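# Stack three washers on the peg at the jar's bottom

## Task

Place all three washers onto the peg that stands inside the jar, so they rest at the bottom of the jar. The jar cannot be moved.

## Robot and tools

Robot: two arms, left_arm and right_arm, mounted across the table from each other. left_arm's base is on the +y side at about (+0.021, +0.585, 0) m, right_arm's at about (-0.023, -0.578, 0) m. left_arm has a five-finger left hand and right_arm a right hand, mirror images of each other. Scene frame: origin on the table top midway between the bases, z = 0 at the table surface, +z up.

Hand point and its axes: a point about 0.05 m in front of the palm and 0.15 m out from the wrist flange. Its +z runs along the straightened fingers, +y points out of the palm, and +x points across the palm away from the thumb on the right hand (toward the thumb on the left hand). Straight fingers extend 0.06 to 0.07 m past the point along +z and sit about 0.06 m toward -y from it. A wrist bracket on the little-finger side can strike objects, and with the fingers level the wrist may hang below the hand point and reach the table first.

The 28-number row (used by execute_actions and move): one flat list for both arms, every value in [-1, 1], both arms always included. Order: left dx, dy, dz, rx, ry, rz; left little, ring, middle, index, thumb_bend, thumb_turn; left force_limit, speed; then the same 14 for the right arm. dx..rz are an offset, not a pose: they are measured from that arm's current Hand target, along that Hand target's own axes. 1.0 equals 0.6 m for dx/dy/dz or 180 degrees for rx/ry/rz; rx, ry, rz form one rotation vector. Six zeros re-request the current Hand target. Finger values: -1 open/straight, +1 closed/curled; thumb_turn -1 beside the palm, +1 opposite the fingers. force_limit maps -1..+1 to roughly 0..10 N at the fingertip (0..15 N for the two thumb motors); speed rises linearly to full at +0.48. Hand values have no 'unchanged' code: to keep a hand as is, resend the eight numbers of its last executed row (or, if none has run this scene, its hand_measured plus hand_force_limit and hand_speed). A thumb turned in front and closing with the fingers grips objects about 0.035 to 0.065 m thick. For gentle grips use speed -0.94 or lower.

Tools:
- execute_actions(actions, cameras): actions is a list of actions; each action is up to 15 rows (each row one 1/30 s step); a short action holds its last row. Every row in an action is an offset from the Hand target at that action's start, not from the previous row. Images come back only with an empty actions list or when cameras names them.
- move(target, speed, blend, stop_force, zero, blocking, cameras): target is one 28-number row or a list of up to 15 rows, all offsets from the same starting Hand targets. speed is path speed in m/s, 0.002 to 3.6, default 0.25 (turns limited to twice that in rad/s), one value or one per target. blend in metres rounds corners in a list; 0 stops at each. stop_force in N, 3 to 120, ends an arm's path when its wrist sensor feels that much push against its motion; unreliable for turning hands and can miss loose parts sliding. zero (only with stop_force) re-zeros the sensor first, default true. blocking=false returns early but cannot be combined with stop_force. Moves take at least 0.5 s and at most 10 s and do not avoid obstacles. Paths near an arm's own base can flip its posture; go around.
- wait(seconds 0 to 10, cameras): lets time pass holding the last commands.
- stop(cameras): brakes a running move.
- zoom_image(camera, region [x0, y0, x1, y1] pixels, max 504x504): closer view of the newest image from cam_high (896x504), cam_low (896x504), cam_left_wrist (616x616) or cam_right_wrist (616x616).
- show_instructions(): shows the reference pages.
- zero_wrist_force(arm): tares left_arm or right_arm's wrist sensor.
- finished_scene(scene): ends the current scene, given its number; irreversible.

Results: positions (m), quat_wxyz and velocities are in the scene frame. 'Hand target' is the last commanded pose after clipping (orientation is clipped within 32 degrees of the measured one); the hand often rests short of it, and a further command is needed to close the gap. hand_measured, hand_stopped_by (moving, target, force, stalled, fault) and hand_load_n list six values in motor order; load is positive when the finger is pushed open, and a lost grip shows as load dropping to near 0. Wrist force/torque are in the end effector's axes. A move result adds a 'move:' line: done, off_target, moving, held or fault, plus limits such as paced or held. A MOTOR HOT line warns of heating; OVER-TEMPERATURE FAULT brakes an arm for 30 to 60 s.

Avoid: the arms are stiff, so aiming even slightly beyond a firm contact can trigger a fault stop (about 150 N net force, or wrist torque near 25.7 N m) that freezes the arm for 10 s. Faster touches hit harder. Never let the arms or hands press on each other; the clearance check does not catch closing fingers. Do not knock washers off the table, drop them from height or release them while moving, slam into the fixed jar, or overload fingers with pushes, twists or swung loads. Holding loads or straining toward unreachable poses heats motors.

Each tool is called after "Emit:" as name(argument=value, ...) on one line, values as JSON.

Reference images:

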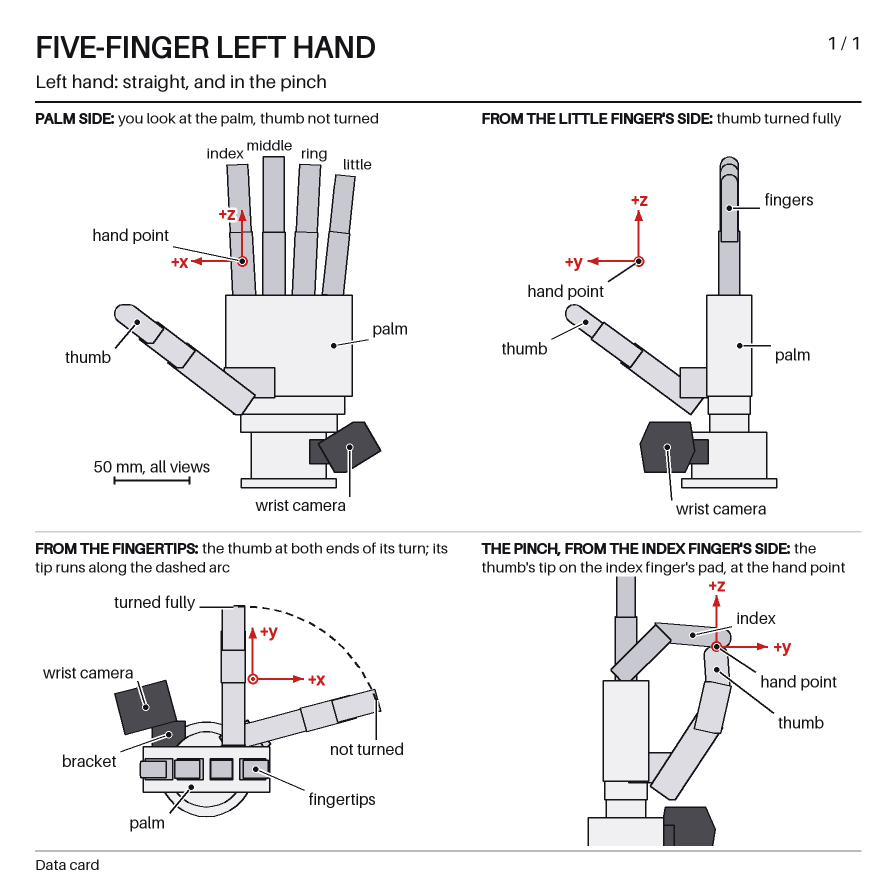

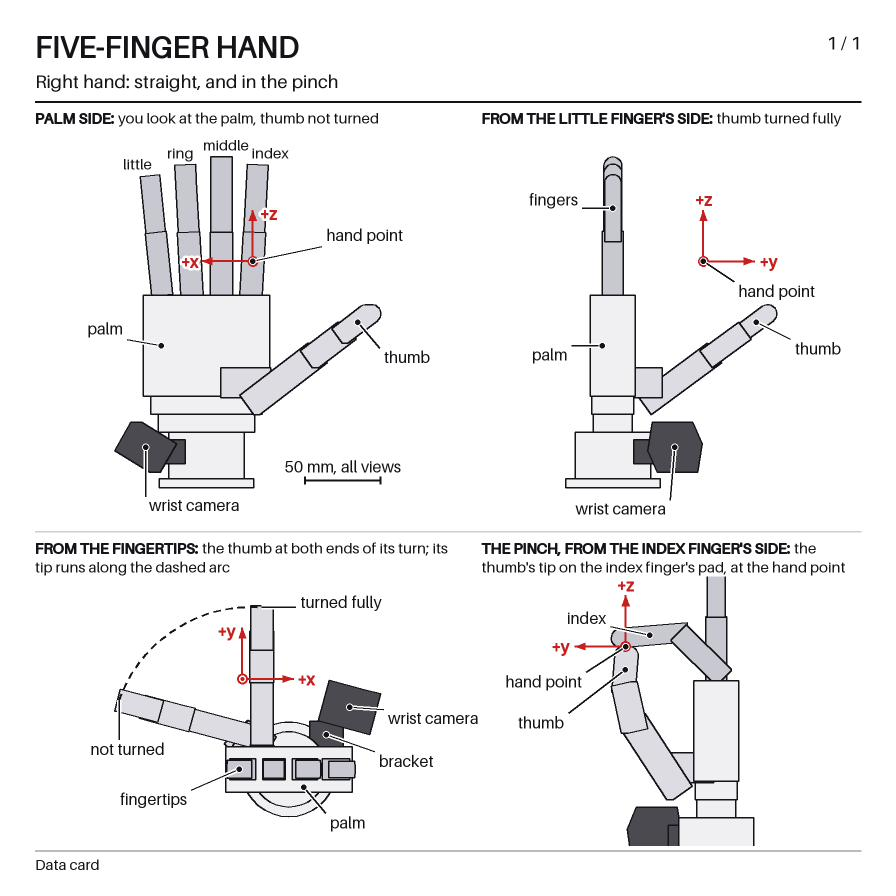

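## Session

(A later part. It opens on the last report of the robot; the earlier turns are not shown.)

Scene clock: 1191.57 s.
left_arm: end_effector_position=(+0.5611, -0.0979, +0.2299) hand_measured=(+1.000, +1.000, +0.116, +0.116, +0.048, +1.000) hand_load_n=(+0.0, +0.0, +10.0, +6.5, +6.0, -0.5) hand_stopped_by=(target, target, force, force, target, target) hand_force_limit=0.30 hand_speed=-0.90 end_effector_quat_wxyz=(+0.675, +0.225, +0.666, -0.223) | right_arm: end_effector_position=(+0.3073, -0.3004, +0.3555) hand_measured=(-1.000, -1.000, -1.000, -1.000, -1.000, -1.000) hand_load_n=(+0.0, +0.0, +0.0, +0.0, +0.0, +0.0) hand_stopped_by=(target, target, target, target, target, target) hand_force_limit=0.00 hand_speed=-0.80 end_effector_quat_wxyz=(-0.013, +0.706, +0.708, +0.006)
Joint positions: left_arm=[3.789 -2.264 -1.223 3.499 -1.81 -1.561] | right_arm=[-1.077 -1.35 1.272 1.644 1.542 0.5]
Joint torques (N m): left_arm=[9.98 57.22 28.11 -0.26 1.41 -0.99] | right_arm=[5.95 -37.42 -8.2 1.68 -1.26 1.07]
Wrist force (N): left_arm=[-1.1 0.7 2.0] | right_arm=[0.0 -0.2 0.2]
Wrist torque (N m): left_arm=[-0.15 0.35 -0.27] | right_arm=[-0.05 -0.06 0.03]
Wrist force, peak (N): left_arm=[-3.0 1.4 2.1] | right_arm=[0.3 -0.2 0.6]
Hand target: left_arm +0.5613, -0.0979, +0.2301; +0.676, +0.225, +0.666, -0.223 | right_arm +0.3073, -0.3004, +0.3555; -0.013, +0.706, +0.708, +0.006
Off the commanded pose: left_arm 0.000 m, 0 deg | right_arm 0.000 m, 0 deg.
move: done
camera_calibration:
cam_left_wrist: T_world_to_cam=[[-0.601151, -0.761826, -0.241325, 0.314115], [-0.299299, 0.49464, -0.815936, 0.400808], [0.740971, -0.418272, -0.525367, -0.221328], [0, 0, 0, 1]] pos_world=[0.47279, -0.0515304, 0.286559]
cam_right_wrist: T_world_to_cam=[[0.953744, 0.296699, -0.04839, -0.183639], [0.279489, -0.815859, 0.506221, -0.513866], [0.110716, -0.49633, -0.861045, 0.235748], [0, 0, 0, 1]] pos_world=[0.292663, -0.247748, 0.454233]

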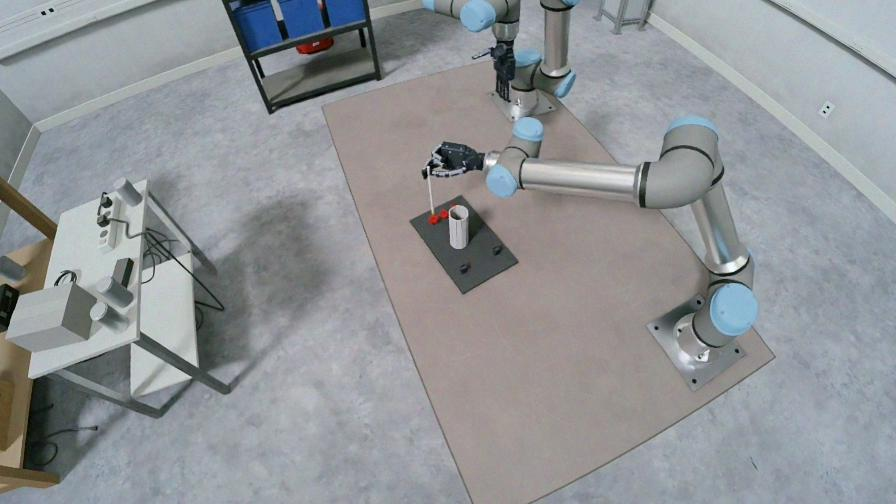

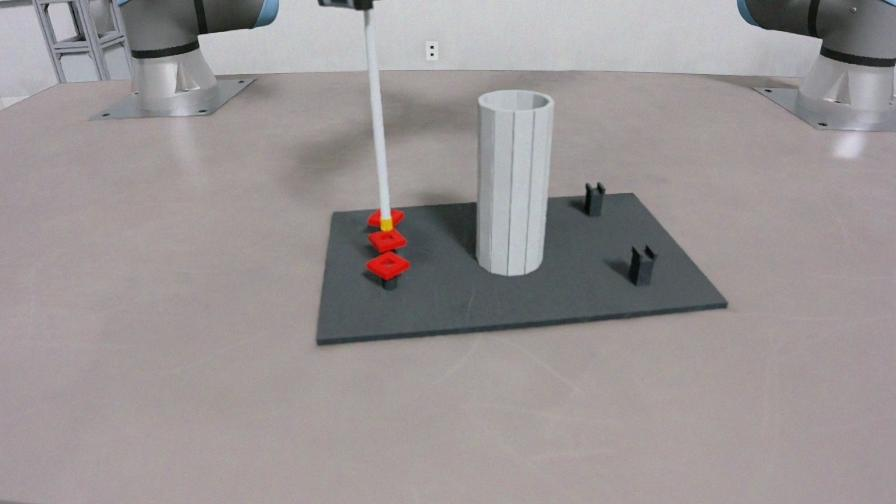

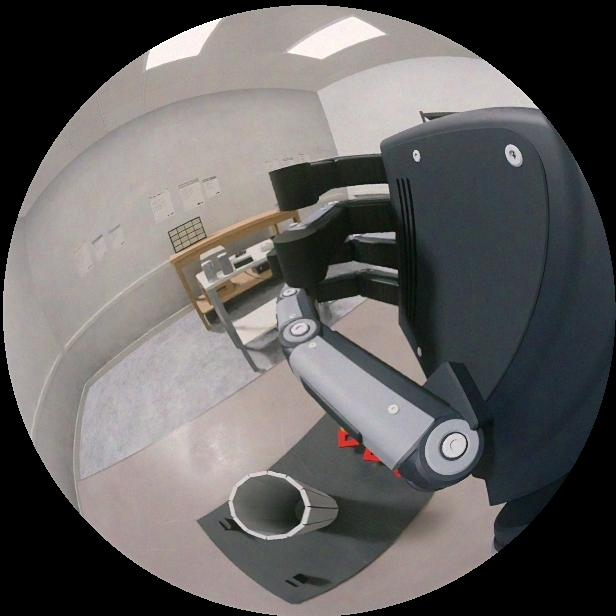

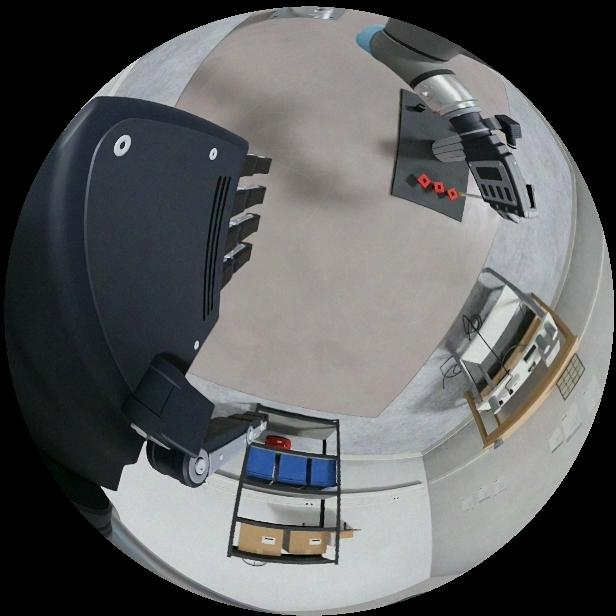

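Emit:
move(target=[0.0667,0,0,0,0,0,1,1,0.61,0.61,0.05,1,0.3,-0.9,0,0,0,0,0,0,-1,-1,-1,-1,-1,-1,0,-0.8], speed=0.02, stop_force=5, cameras=["cam_low", "cam_right_wrist"])

Emit:
zoom_image(camera="cam_low", region=[340, 160, 440, 310])

Emit:
zoom_image(camera="cam_right_wrist", region=[410, 160, 530, 220])

Scene clock: 1230.47 s.
left_arm: end_effector_position=(+0.5617, -0.0979, +0.1983) hand_measured=(+1.000, +1.000, +0.116, +0.116, +0.048, +1.000) hand_load_n=(+0.5, +0.0, +9.5, +6.5, +6.0, -2.0) hand_stopped_by=(target, target, force, force, target, target) hand_force_limit=0.30 hand_speed=-0.90 end_effector_quat_wxyz=(+0.676, +0.225, +0.666, -0.223) | right_arm: end_effector_position=(+0.3073, -0.3004, +0.3555) hand_measured=(-1.000, -1.000, -1.000, -1.000, -1.000, -1.000) hand_load_n=(+0.0, +0.0, +0.0, +0.0, +0.0, +0.0) hand_stopped_by=(target, target, target, target, target, target) hand_force_limit=0.00 hand_speed=-0.80 end_effector_quat_wxyz=(-0.013, +0.706, +0.708, +0.006)
Joint positions: left_arm=[3.79 -2.293 -1.257 3.563 -1.81 -1.561] | right_arm=[-1.077 -1.35 1.272 1.644 1.542 0.5]
Joint torques (N m): left_arm=[5.78 52.38 26.89 2.07 -0.82 -0.84] | right_arm=[5.61 -36.27 -8 1.46 -1.27 0.98]
Wrist force (N): left_arm=[-6.7 0.7 2.2] | right_arm=[0.3 -0.1 0.6]
Wrist torque (N m): left_arm=[-0.17 0.32 -0.33] | right_arm=[-0.04 -0.10 0.04]
Wrist force, peak (N): left_arm=[-14.8 0.7 2.6] | right_arm=[0.4 -0.2 0.7]
Hand target: left_arm +0.5617, -0.0979, +0.1984; +0.676, +0.225, +0.666, -0.223 (not the last commanded pose) | right_arm +0.3073, -0.3004, +0.3555; -0.013, +0.706, +0.708, +0.006
Off the commanded pose: left_arm 0.008 m, 0 deg | right_arm 0.000 m, 0 deg.
move: contact (left_arm)
camera_calibration:
cam_right_wrist: T_world_to_cam=[[0.953744, 0.296699, -0.04839, -0.183639], [0.279489, -0.815859, 0.506221, -0.513866], [0.110716, -0.49633, -0.861045, 0.235748], [0, 0, 0, 1]] pos_world=[0.292663, -0.247748, 0.454233]
Images, in order (width x height): cam_low 896x504, cam_right_wrist 616x616.

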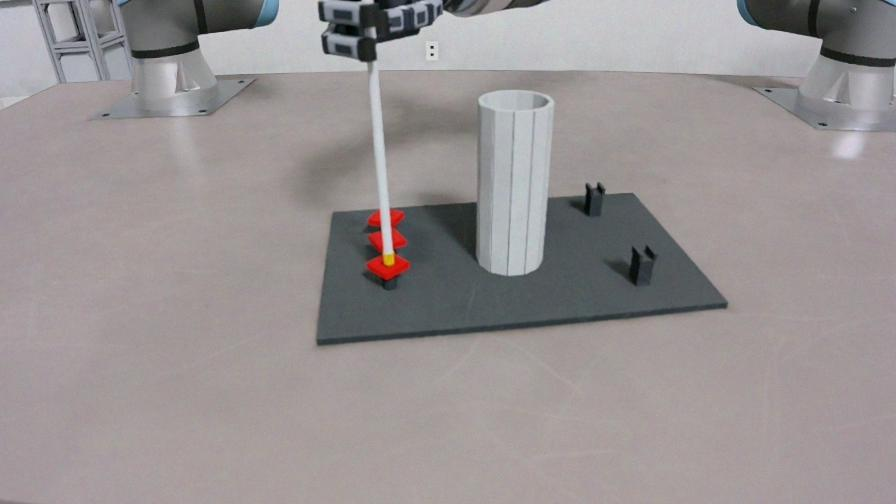

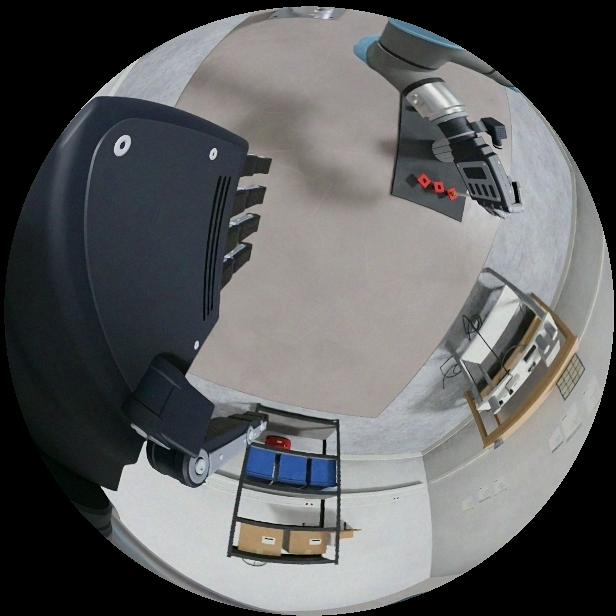

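Scaled by 3.360.

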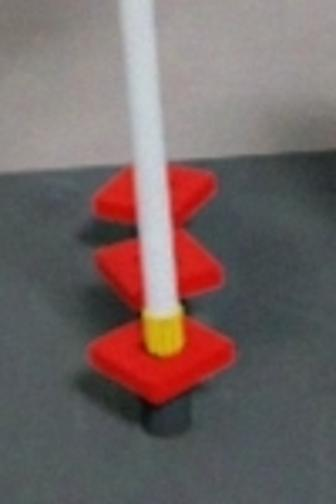

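Scaled by 4.200 from the camera's 616x616 image, which has a finer 880x880 frame.

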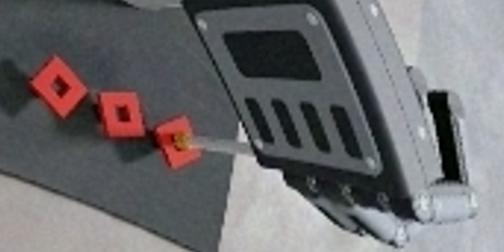

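Emit:
move(target=[0.02,0,0,0,0,0,1,1,0.61,0.61,0.05,1,0.3,-0.9,0,0,0,0,0,0,-1,-1,-1,-1,-1,-1,0,-0.8], speed=0.01, stop_force=9, cameras=["cam_low", "cam_right_wrist"])

Emit:
zoom_image(camera="cam_low", region=[340, 160, 440, 310])

Scene clock: 1244.60 s.
left_arm: end_effector_position=(+0.5618, -0.0980, +0.1974) hand_measured=(+1.000, +1.000, +0.116, +0.116, +0.048, +1.000) hand_load_n=(+0.5, +0.0, +10.0, +6.0, +6.0, -4.5) hand_stopped_by=(target, target, force, force, target, target) hand_force_limit=0.30 hand_speed=-0.90 end_effector_quat_wxyz=(+0.676, +0.225, +0.666, -0.223) | right_arm: end_effector_position=(+0.3073, -0.3004, +0.3555) hand_measured=(-1.000, -1.000, -1.000, -1.000, -1.000, -1.000) hand_load_n=(+0.0, +0.0, +0.0, +0.0, +0.0, +0.0) hand_stopped_by=(target, target, target, target, target, target) hand_force_limit=0.00 hand_speed=-0.80 end_effector_quat_wxyz=(-0.013, +0.706, +0.708, +0.006)
Joint positions: left_arm=[3.79 -2.294 -1.258 3.566 -1.81 -1.561] | right_arm=[-1.077 -1.35 1.272 1.644 1.542 0.5]
Joint torques (N m): left_arm=[-1.33 47.83 23.56 -2.47 -0.54 -0.83] | right_arm=[5.93 -36.17 -7.65 1.57 -1.12 0.82]
Wrist force (N): left_arm=[-14.3 0.4 2.5] | right_arm=[0.1 0.0 -0.1]
Wrist torque (N m): left_arm=[-0.16 0.26 -0.34] | right_arm=[0.01 -0.06 0.04]
Wrist force, peak (N): left_arm=[-19.0 0.3 2.8] | right_arm=[0.3 -0.1 0.5]
Hand target: left_arm +0.5618, -0.0980, +0.1974; +0.676, +0.225, +0.666, -0.223 (not the last commanded pose) | right_arm +0.3073, -0.3004, +0.3555; -0.013, +0.706, +0.708, +0.006
Off the commanded pose: left_arm 0.011 m, 0 deg | right_arm 0.000 m, 0 deg.
move: contact (left_arm)
camera_calibration:
cam_right_wrist: T_world_to_cam=[[0.953744, 0.296699, -0.04839, -0.183639], [0.279489, -0.815859, 0.506221, -0.513866], [0.110716, -0.49633, -0.861045, 0.235748], [0, 0, 0, 1]] pos_world=[0.292663, -0.247748, 0.454233]
Images, in order (width x height): cam_low 896x504, cam_right_wrist 616x616.

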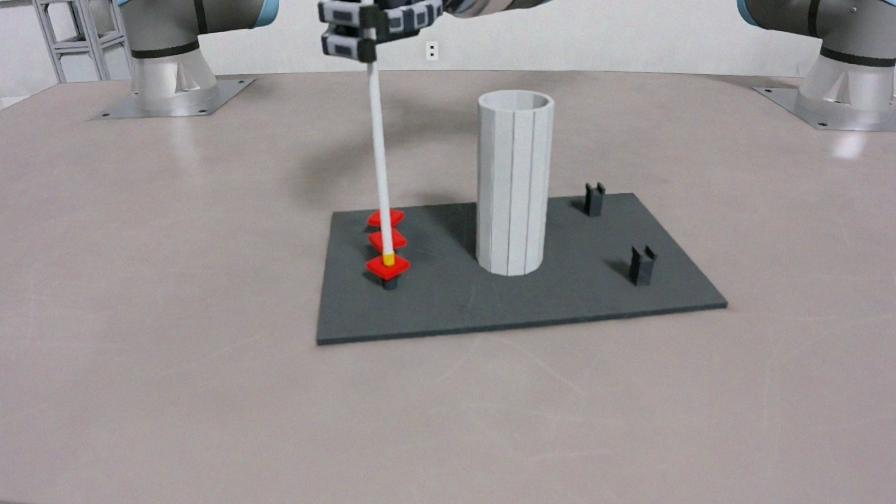

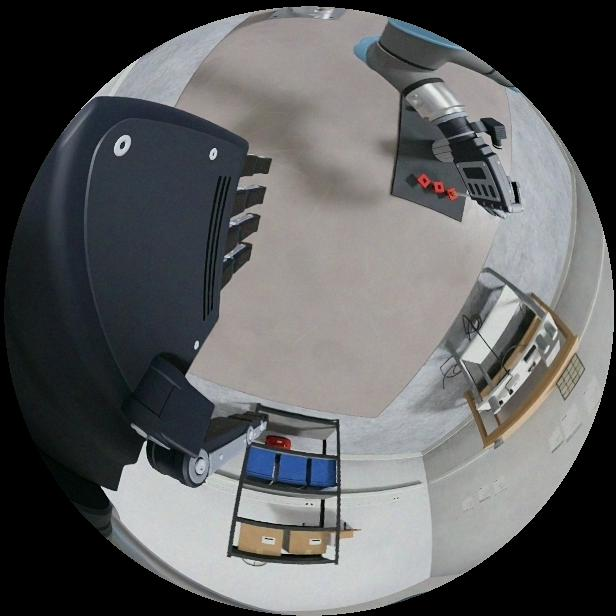

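Scaled by 3.360.

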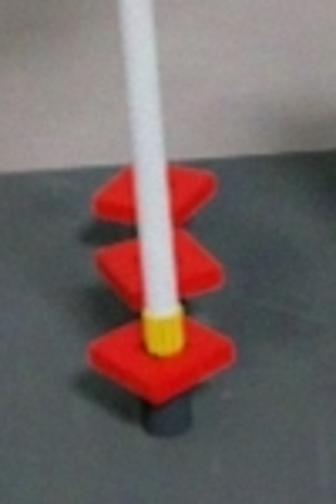

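Emit:
zoom_image(camera="cam_low", region=[362, 248, 414, 296])

Emit:
zoom_image(camera="cam_right_wrist", region=[434, 176, 474, 208])

Scaled by 9.692.

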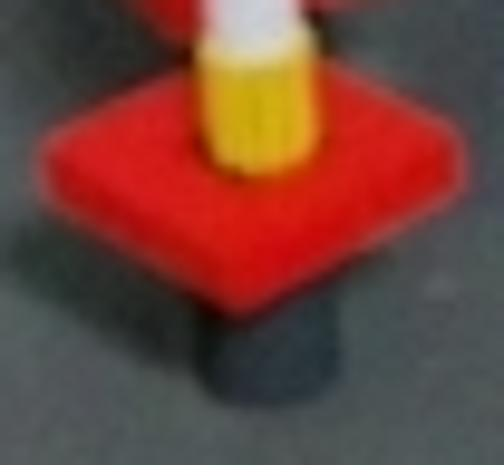

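Scaled by 12.600 from the camera's 616x616 image, which has a finer 880x880 frame.

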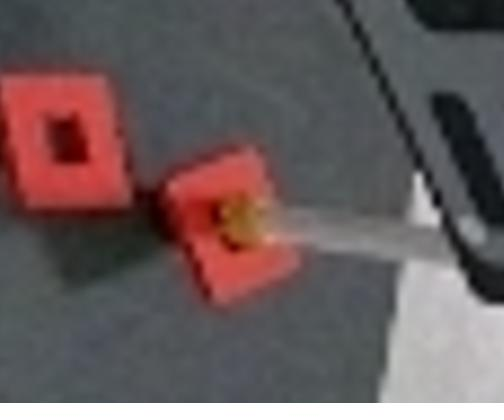

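Emit:
move(target=[[-0.006,0,0,0,0,0,1,1,0.61,0.61,0.05,1,0.3,-0.9,0,0,0,0,0,0,-1,-1,-1,-1,-1,-1,0,-0.8],[-0.006,0.0004,0.0028,0,0,0,1,1,0.61,0.61,0.05,1,0.3,-0.9,0,0,0,0,0,0,-1,-1,-1,-1,-1,-1,0,-0.8]], speed=0.02)

Emit:
move(target=[0.02,0,0,0,0,0,1,1,0.61,0.61,0.05,1,0.3,-0.9,0,0,0,0,0,0,-1,-1,-1,-1,-1,-1,0,-0.8], speed=0.01, stop_force=5, cameras=["cam_low", "cam_right_wrist"])

Emit:
zoom_image(camera="cam_low", region=[362, 248, 414, 296])

Emit:
zoom_image(camera="cam_right_wrist", region=[434, 176, 474, 208])

Scene clock: 1313.67 s.
left_arm: end_effector_position=(+0.5632, -0.0989, +0.2011) hand_measured=(+1.000, +1.000, +0.116, +0.116, +0.048, +1.000) hand_load_n=(+0.0, +0.0, +9.5, +7.0, +6.5, -3.0) hand_stopped_by=(target, target, force, force, target, target) hand_force_limit=0.30 hand_speed=-0.90 end_effector_quat_wxyz=(+0.676, +0.225, +0.666, -0.223) | right_arm: end_effector_position=(+0.3073, -0.3004, +0.3555) hand_measured=(-1.000, -1.000, -1.000, -1.000, -1.000, -1.000) hand_load_n=(+0.0, +0.0, +0.0, +0.0, +0.0, +0.0) hand_stopped_by=(target, target, target, target, target, target) hand_force_limit=0.00 hand_speed=-0.80 end_effector_quat_wxyz=(-0.013, +0.706, +0.708, +0.006)
Joint positions: left_arm=[3.791 -2.294 -1.249 3.556 -1.809 -1.561] | right_arm=[-1.077 -1.35 1.272 1.644 1.542 0.5]
Joint torques (N m): left_arm=[9.41 53.21 9.47 2.11 1.3 -1.09] | right_arm=[6.37 -35.93 -8.88 1.44 -1.24 0.82]
Wrist force (N): left_arm=[-1.4 0.6 2.1] | right_arm=[0.0 -0.1 0.0]
Wrist torque (N m): left_arm=[-0.16 0.38 -0.30] | right_arm=[-0.02 -0.04 0.03]
Wrist force, peak (N): left_arm=[-14.6 0.3 2.5] | right_arm=[0.5 0.3 0.4]
Hand target: left_arm +0.5632, -0.0988, +0.2010; +0.676, +0.225, +0.666, -0.223 | right_arm +0.3073, -0.3004, +0.3555; -0.013, +0.706, +0.708, +0.006
Off the commanded pose: left_arm 0.000 m, 0 deg | right_arm 0.000 m, 0 deg.
move: done

Scene clock: 1315.10 s.
left_arm: end_effector_position=(+0.5633, -0.0989, +0.1976) hand_measured=(+1.000, +1.000, +0.116, +0.116, +0.048, +1.000) hand_load_n=(+0.0, +0.0, +10.0, +5.5, +6.5, -4.0) hand_stopped_by=(target, target, force, force, target, target) hand_force_limit=0.30 hand_speed=-0.90 end_effector_quat_wxyz=(+0.676, +0.225, +0.666, -0.223) | right_arm: end_effector_position=(+0.3073, -0.3004, +0.3555) hand_measured=(-1.000, -1.000, -1.000, -1.000, -1.000, -1.000) hand_load_n=(+0.0, +0.0, +0.0, +0.0, +0.0, +0.0) hand_stopped_by=(target, target, target, target, target, target) hand_force_limit=0.00 hand_speed=-0.80 end_effector_quat_wxyz=(-0.013, +0.706, +0.708, +0.006)
Joint positions: left_arm=[3.791 -2.298 -1.252 3.563 -1.809 -1.561] | right_arm=[-1.077 -1.35 1.272 1.644 1.542 0.5]
Joint torques (N m): left_arm=[8.55 50.49 24.39 -2.11 1.76 -1.26] | right_arm=[7.37 -36.28 -7.89 1.44 -0.99 0.72]
Wrist force (N): left_arm=[-10.8 1.0 1.8] | right_arm=[0.2 0.1 0.3]
Wrist torque (N m): left_arm=[-0.12 0.34 -0.36] | right_arm=[-0.01 -0.08 0.04]
Wrist force, peak (N): left_arm=[-14.3 1.0 2.0] | right_arm=[0.6 -0.2 0.4]
Hand target: left_arm +0.5633, -0.0989, +0.1976; +0.676, +0.225, +0.666, -0.223 (not the last commanded pose) | right_arm +0.3073, -0.3004, +0.3555; -0.013, +0.706, +0.708, +0.006
Off the commanded pose: left_arm 0.009 m, 0 deg | right_arm 0.000 m, 0 deg.
move: contact (left_arm)
camera_calibration:
cam_right_wrist: T_world_to_cam=[[0.953744, 0.296699, -0.04839, -0.183639], [0.279489, -0.815859, 0.506221, -0.513866], [0.110716, -0.49633, -0.861045, 0.235748], [0, 0, 0, 1]] pos_world=[0.292663, -0.247748, 0.454233]
Images, in order (width x height): cam_low 896x504, cam_right_wrist 616x616.

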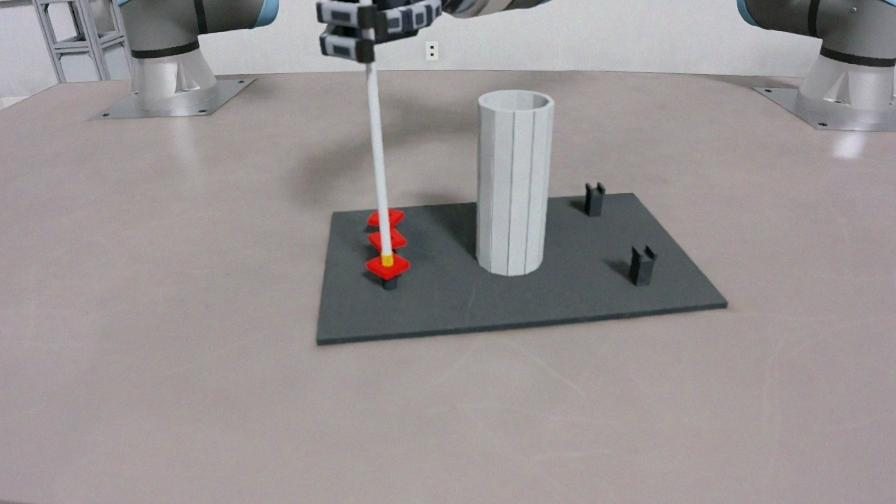

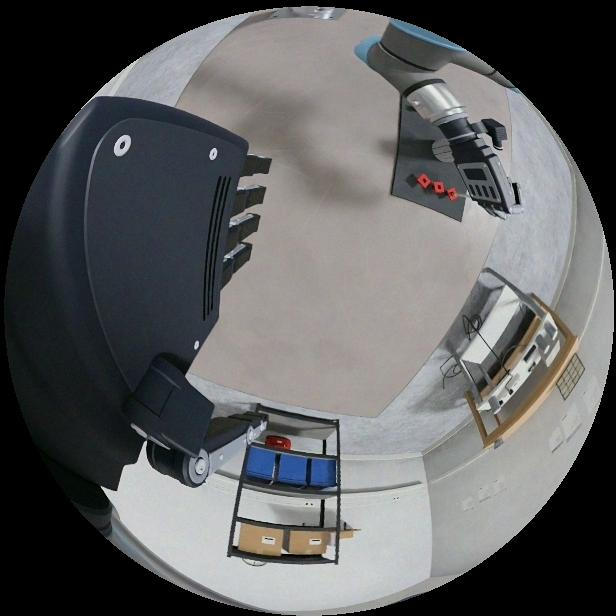

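Scaled by 9.692.

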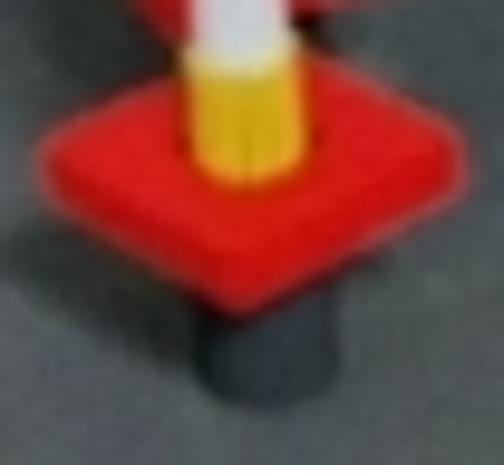

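Scaled by 12.600 from the camera's 616x616 image, which has a finer 880x880 frame.

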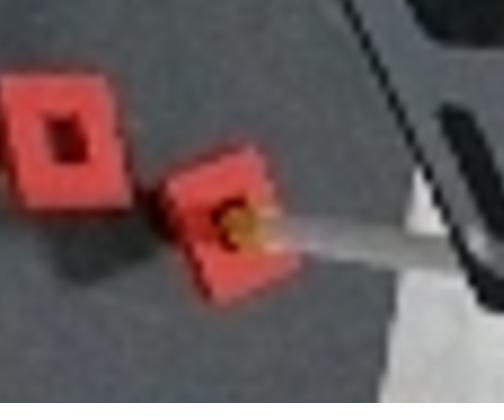

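Emit:
move(target=[-0.05,0,0,0,0,0,1,1,0.61,0.61,0.05,1,0.3,-0.9,0,0,0,0,0,0,-1,-1,-1,-1,-1,-1,0,-0.8], speed=0.05, cameras=["cam_low", "cam_right_wrist", "cam_high"])

Emit:
zoom_image(camera="cam_low", region=[362, 216, 414, 296])

Emit:
zoom_image(camera="cam_right_wrist", region=[434, 176, 474, 208])

Emit:
zoom_image(camera="cam_high", region=[415, 195, 455, 235])

Scene clock: 1337.97 s.
left_arm: end_effector_position=(+0.5629, -0.0988, +0.2279) hand_measured=(+1.000, +1.000, +0.116, +0.116, +0.048, +1.000) hand_load_n=(+0.0, +0.0, +9.5, +7.0, +6.0, -3.0) hand_stopped_by=(target, target, force, force, target, target) hand_force_limit=0.30 hand_speed=-0.90 end_effector_quat_wxyz=(+0.676, +0.225, +0.665, -0.223) end_effector_velocity=(+0.001, +0.000, -0.001) end_effector_angular_velocity=(-0.002, -0.002, +0.000) | right_arm: end_effector_position=(+0.3073, -0.3004, +0.3555) hand_measured=(-1.000, -1.000, -1.000, -1.000, -1.000, -1.000) hand_load_n=(+0.0, +0.0, +0.0, +0.0, +0.0, +0.0) hand_stopped_by=(target, target, target, target, target, target) hand_force_limit=0.00 hand_speed=-0.80 end_effector_quat_wxyz=(-0.013, +0.706, +0.708, +0.006)
Joint positions: left_arm=[3.79 -2.269 -1.219 3.503 -1.809 -1.561] | right_arm=[-1.077 -1.35 1.272 1.644 1.542 0.5]
Joint velocities: left_arm=[0.001 -0.002 -0.001 0.005 0.001 0] | right_arm=[within noise]
Joint torques (N m): left_arm=[-9.77 40.57 8.4 3.79 -1.77 0.26] | right_arm=[6.67 -37.45 -8.85 1.47 -1.24 0.61]
Wrist force (N): left_arm=[-1.0 1.0 2.0] | right_arm=[0.2 -0.3 0.1]
Wrist torque (N m): left_arm=[-0.10 0.34 -0.28] | right_arm=[-0.06 -0.08 0.03]
Wrist force, peak (N): left_arm=[-12.0 1.2 2.1] | right_arm=[0.0 -0.7 0.4]
Hand target: left_arm +0.5629, -0.0988, +0.2276; +0.676, +0.225, +0.666, -0.223 | right_arm +0.3073, -0.3004, +0.3555; -0.013, +0.706, +0.708, +0.006
Off the commanded pose: left_arm 0.000 m, 0 deg | right_arm 0.000 m, 0 deg.
move: done
camera_calibration:
cam_right_wrist: T_world_to_cam=[[0.953744, 0.296699, -0.04839, -0.183639], [0.279489, -0.815859, 0.506221, -0.513866], [0.110716, -0.49633, -0.861045, 0.235748], [0, 0, 0, 1]] pos_world=[0.292663, -0.247748, 0.454233]
Images, in order (width x height): cam_high 896x504, cam_low 896x504, cam_right_wrist 616x616.

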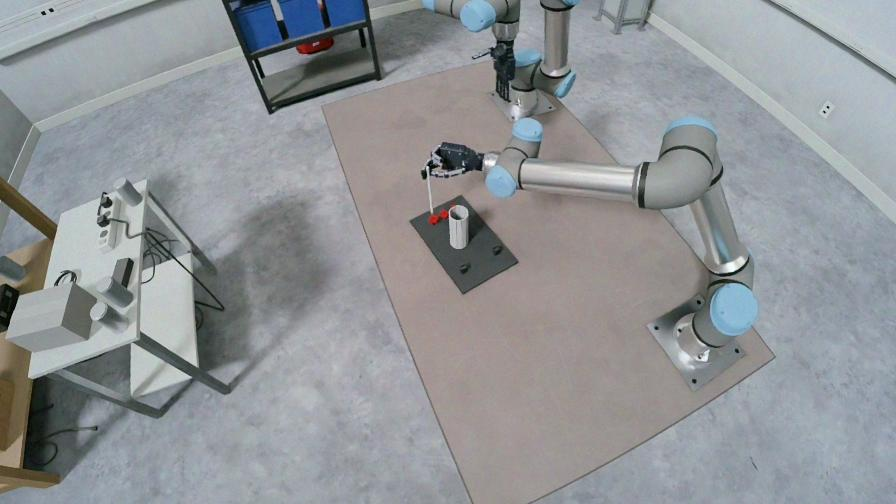

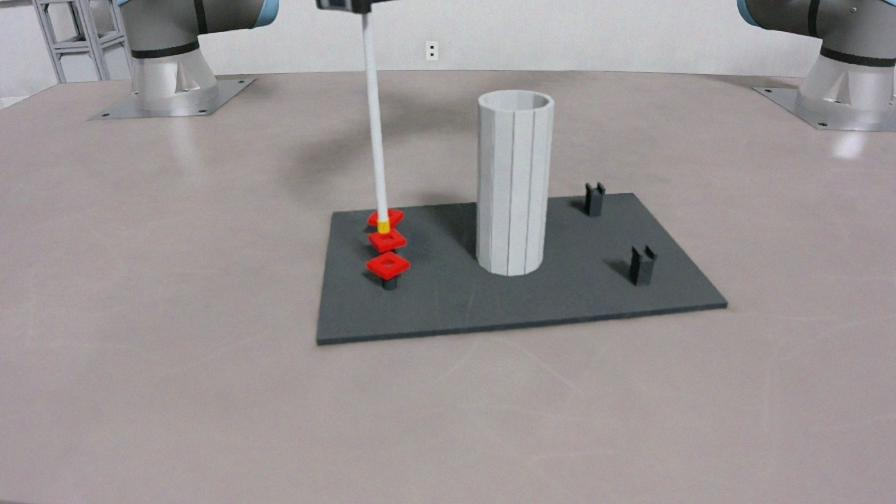

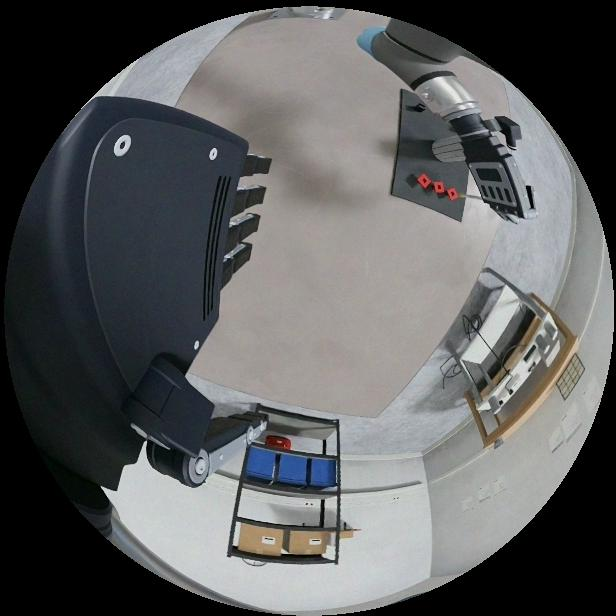

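Scaled by 6.300.

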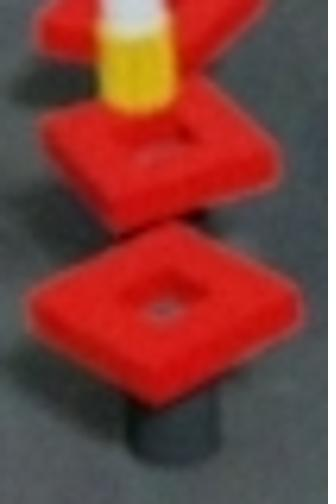

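Scaled by 12.600 from the camera's 616x616 image, which has a finer 880x880 frame.

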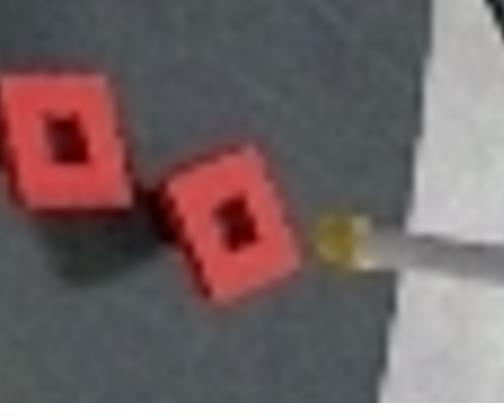

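Scaled by 12.600.

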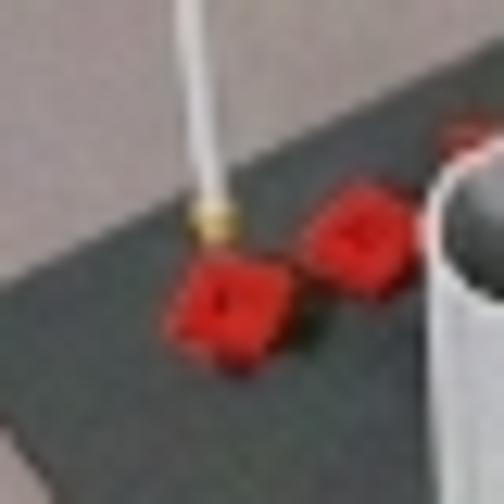

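Emit:
move(target=[[0,-0.0015,-0.0028,0,0,0,1,1,0.61,0.61,0.05,1,0.3,-0.9,0,0,0,0,0,0,-1,-1,-1,-1,-1,-1,0,-0.8],[0.04,-0.0015,-0.0028,0,0,0,1,1,0.61,0.61,0.05,1,0.3,-0.9,0,0,0,0,0,0,-1,-1,-1,-1,-1,-1,0,-0.8]], speed=0.03)

Emit:
move(target=[0.025,0,0,0,0,0,1,1,0.61,0.61,0.05,1,0.3,-0.9,0,0,0,0,0,0,-1,-1,-1,-1,-1,-1,0,-0.8], speed=0.008, stop_force=12, cameras=["cam_low", "cam_right_wrist"])

Emit:
zoom_image(camera="cam_low", region=[362, 248, 414, 296])

Emit:
zoom_image(camera="cam_right_wrist", region=[434, 176, 474, 208])

Scene clock: 1380.60 s.
left_arm: end_effector_position=(+0.5613, -0.0985, +0.2033) hand_measured=(+1.000, +1.000, +0.116, +0.116, +0.048, +1.000) hand_load_n=(+0.0, +0.0, +9.5, +7.0, +6.5, -3.0) hand_stopped_by=(target, target, force, force, target, target) hand_force_limit=0.30 hand_speed=-0.90 end_effector_quat_wxyz=(+0.676, +0.225, +0.666, -0.223) end_effector_velocity=(+0.000, +0.001, +0.000) end_effector_angular_velocity=(+0.002, +0.002, +0.001) | right_arm: end_effector_position=(+0.3073, -0.3004, +0.3555) hand_measured=(-1.000, -1.000, -1.000, -1.000, -1.000, -1.000) hand_load_n=(+0.0, +0.0, +0.0, +0.0, +0.0, -0.5) hand_stopped_by=(target, target, target, target, target, target) hand_force_limit=0.00 hand_speed=-0.80 end_effector_quat_wxyz=(-0.013, +0.706, +0.708, +0.006)
Joint positions: left_arm=[3.789 -2.289 -1.251 3.554 -1.811 -1.561] | right_arm=[-1.077 -1.35 1.272 1.644 1.542 0.5]
Joint velocities: left_arm=[0.001 0.001 0.001 -0.005 0 0] | right_arm=[within noise]
Joint torques (N m): left_arm=[9.74 55.88 22.64 -0.24 1.84 -0.03] | right_arm=[5.16 -37.14 -8.58 1.56 -1.08 0.55]
Wrist force (N): left_arm=[-0.6 0.9 1.8] | right_arm=[0.4 -0.2 0.2]
Wrist torque (N m): left_arm=[-0.13 0.28 -0.27] | right_arm=[-0.04 -0.10 0.04]
Wrist force, peak (N): left_arm=[-1.1 0.9 2.4] | right_arm=[0.4 -0.4 0.5]
Hand target: left_arm +0.5613, -0.0986, +0.2036; +0.676, +0.225, +0.666, -0.223 | right_arm +0.3073, -0.3004, +0.3555; -0.013, +0.706, +0.708, +0.006
Off the commanded pose: left_arm 0.000 m, 0 deg | right_arm 0.000 m, 0 deg.
move: done

Scene clock: 1383.17 s.
left_arm: end_effector_position=(+0.5615, -0.0986, +0.1923) hand_measured=(+1.000, +1.000, +0.116, +0.116, +0.048, +1.000) hand_load_n=(+0.0, +0.0, +9.5, +6.5, +6.5, -4.5) hand_stopped_by=(target, target, force, force, target, target) hand_force_limit=0.30 hand_speed=-0.90 end_effector_quat_wxyz=(+0.676, +0.225, +0.665, -0.223) | right_arm: end_effector_position=(+0.3073, -0.3004, +0.3555) hand_measured=(-1.000, -1.000, -1.000, -1.000, -1.000, -1.000) hand_load_n=(+0.0, +0.0, +0.0, +0.0, +0.0, +0.0) hand_stopped_by=(target, target, target, target, target, target) hand_force_limit=0.00 hand_speed=-0.80 end_effector_quat_wxyz=(-0.013, +0.706, +0.708, +0.006)
Joint positions: left_arm=[3.789 -2.3 -1.262 3.577 -1.811 -1.561] | right_arm=[-1.077 -1.35 1.272 1.644 1.542 0.5]
Joint torques (N m): left_arm=[7.99 45.38 21.19 -3.66 1.72 -0.45] | right_arm=[6.09 -37.12 -7.53 1.32 -1.2 0.55]
Wrist force (N): left_arm=[-16.6 1.3 1.9] | right_arm=[0.0 0.0 0.2]
Wrist torque (N m): left_arm=[-0.10 0.28 -0.40] | right_arm=[-0.02 -0.05 0.03]
Wrist force, peak (N): left_arm=[-18.7 1.3 2.7] | right_arm=[0.4 -0.4 0.4]
Hand target: left_arm +0.5615, -0.0986, +0.1923; +0.676, +0.225, +0.665, -0.223 (not the last commanded pose) | right_arm +0.3073, -0.3004, +0.3555; -0.013, +0.706, +0.708, +0.006
Off the commanded pose: left_arm 0.004 m, 0 deg | right_arm 0.000 m, 0 deg.
move: contact (left_arm)
camera_calibration:
cam_right_wrist: T_world_to_cam=[[0.953744, 0.296699, -0.04839, -0.183639], [0.279489, -0.815859, 0.506221, -0.513866], [0.110716, -0.49633, -0.861045, 0.235748], [0, 0, 0, 1]] pos_world=[0.292663, -0.247748, 0.454233]
Images, in order (width x height): cam_low 896x504, cam_right_wrist 616x616.

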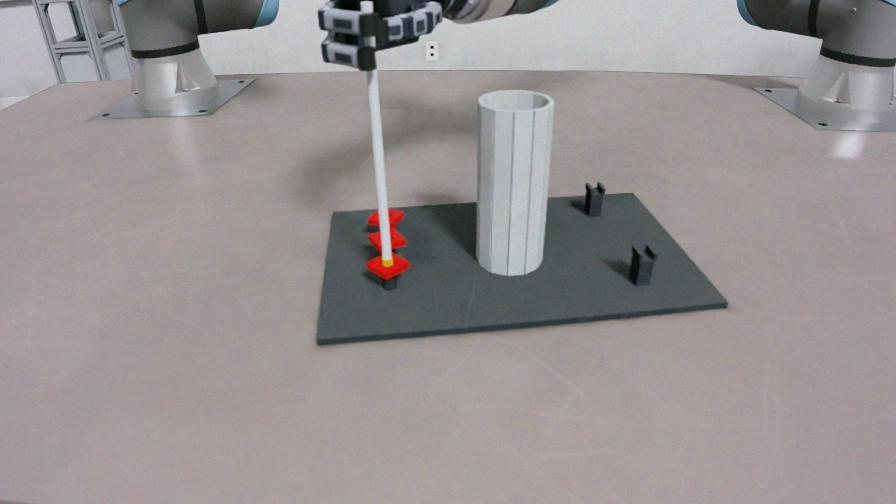

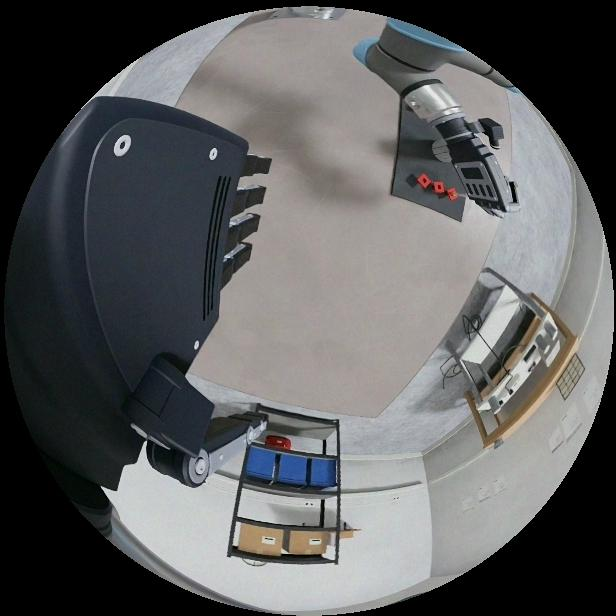

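Scaled by 9.692.

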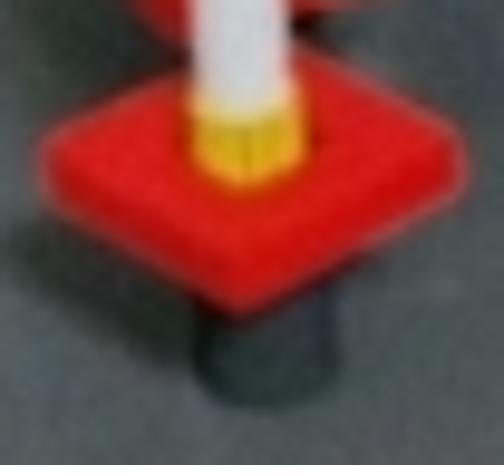

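Scaled by 12.600 from the camera's 616x616 image, which has a finer 880x880 frame.

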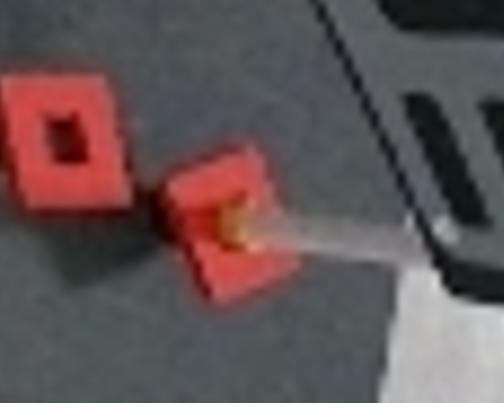

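Emit:
move(target=[-0.06,0,0,0,0,0,1,1,0.61,0.61,0.05,1,0.3,-0.9,0,0,0,0,0,0,-1,-1,-1,-1,-1,-1,0,-0.8], speed=0.04, cameras=["cam_low", "cam_right_wrist"])

Emit:
zoom_image(camera="cam_low", region=[352, 186, 424, 296])

Scene clock: 1391.97 s.
left_arm: end_effector_position=(+0.5610, -0.0985, +0.2286) hand_measured=(+1.000, +1.000, +0.116, +0.116, +0.048, +1.000) hand_load_n=(+0.0, +0.0, +9.0, +6.5, +6.5, -3.0) hand_stopped_by=(target, target, force, force, target, target) hand_force_limit=0.30 hand_speed=-0.90 end_effector_quat_wxyz=(+0.676, +0.225, +0.665, -0.223) end_effector_velocity=(+0.000, -0.001, +0.000) end_effector_angular_velocity=(-0.003, -0.002, +0.000) | right_arm: end_effector_position=(+0.3073, -0.3004, +0.3555) hand_measured=(-1.000, -1.000, -1.000, -1.000, -1.000, -1.000) hand_load_n=(+0.0, +0.0, +0.0, +0.0, +0.0, +0.0) hand_stopped_by=(target, target, target, target, target, target) hand_force_limit=0.00 hand_speed=-0.80 end_effector_quat_wxyz=(-0.013, +0.706, +0.708, +0.006)
Joint positions: left_arm=[3.789 -2.266 -1.224 3.504 -1.811 -1.561] | right_arm=[-1.077 -1.35 1.272 1.644 1.542 0.5]
Joint velocities: left_arm=[-0.001 -0.001 -0.002 0.006 -0.001 0] | right_arm=[within noise]
Joint torques (N m): left_arm=[-9.89 40.52 11.8 3.66 -1.51 0.47] | right_arm=[6.6 -35.91 -7.94 1.25 -1.02 0.52]
Wrist force (N): left_arm=[-1.2 1.1 2.0] | right_arm=[0.2 0.1 0.1]
Wrist torque (N m): left_arm=[-0.09 0.37 -0.30] | right_arm=[0.00 -0.08 0.04]
Wrist force, peak (N): left_arm=[-17.6 1.1 2.2] | right_arm=[0.6 -0.1 0.3]
Hand target: left_arm +0.5610, -0.0985, +0.2283; +0.676, +0.225, +0.665, -0.223 | right_arm +0.3073, -0.3004, +0.3555; -0.013, +0.706, +0.708, +0.006
Off the commanded pose: left_arm 0.000 m, 0 deg | right_arm 0.000 m, 0 deg.
move: done
camera_calibration:
cam_right_wrist: T_world_to_cam=[[0.953744, 0.296699, -0.04839, -0.183639], [0.279489, -0.815859, 0.506221, -0.513866], [0.110716, -0.49633, -0.861045, 0.235748], [0, 0, 0, 1]] pos_world=[0.292663, -0.247748, 0.454233]
Images, in order (width x height): cam_low 896x504, cam_right_wrist 616x616.

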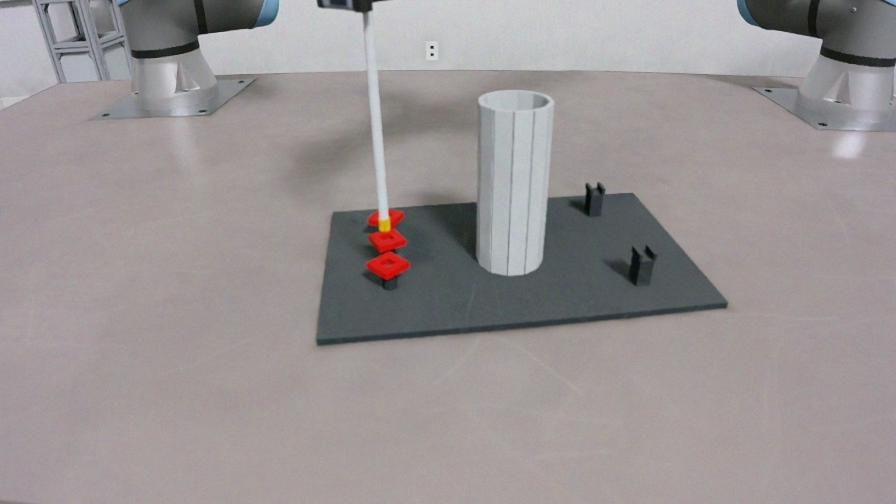

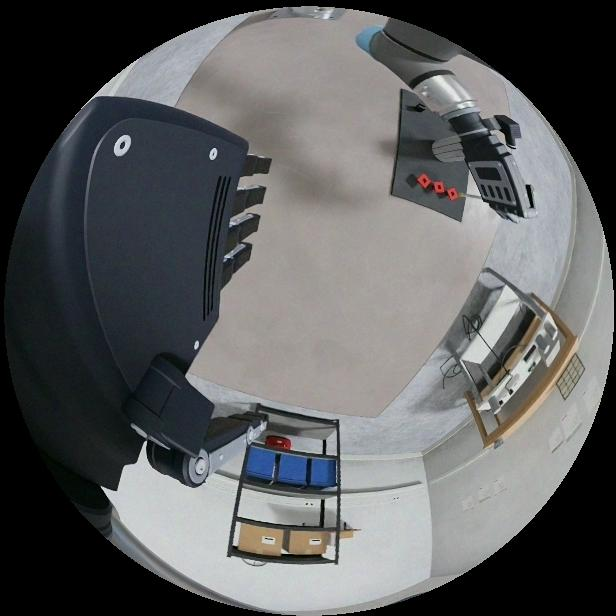

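Scaled by 4.582.

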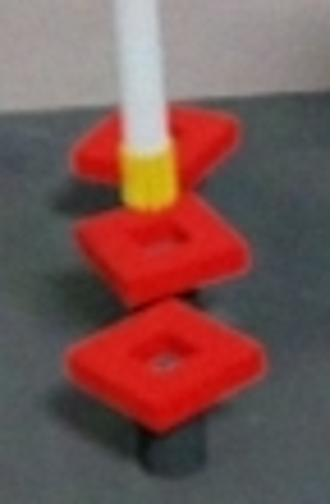

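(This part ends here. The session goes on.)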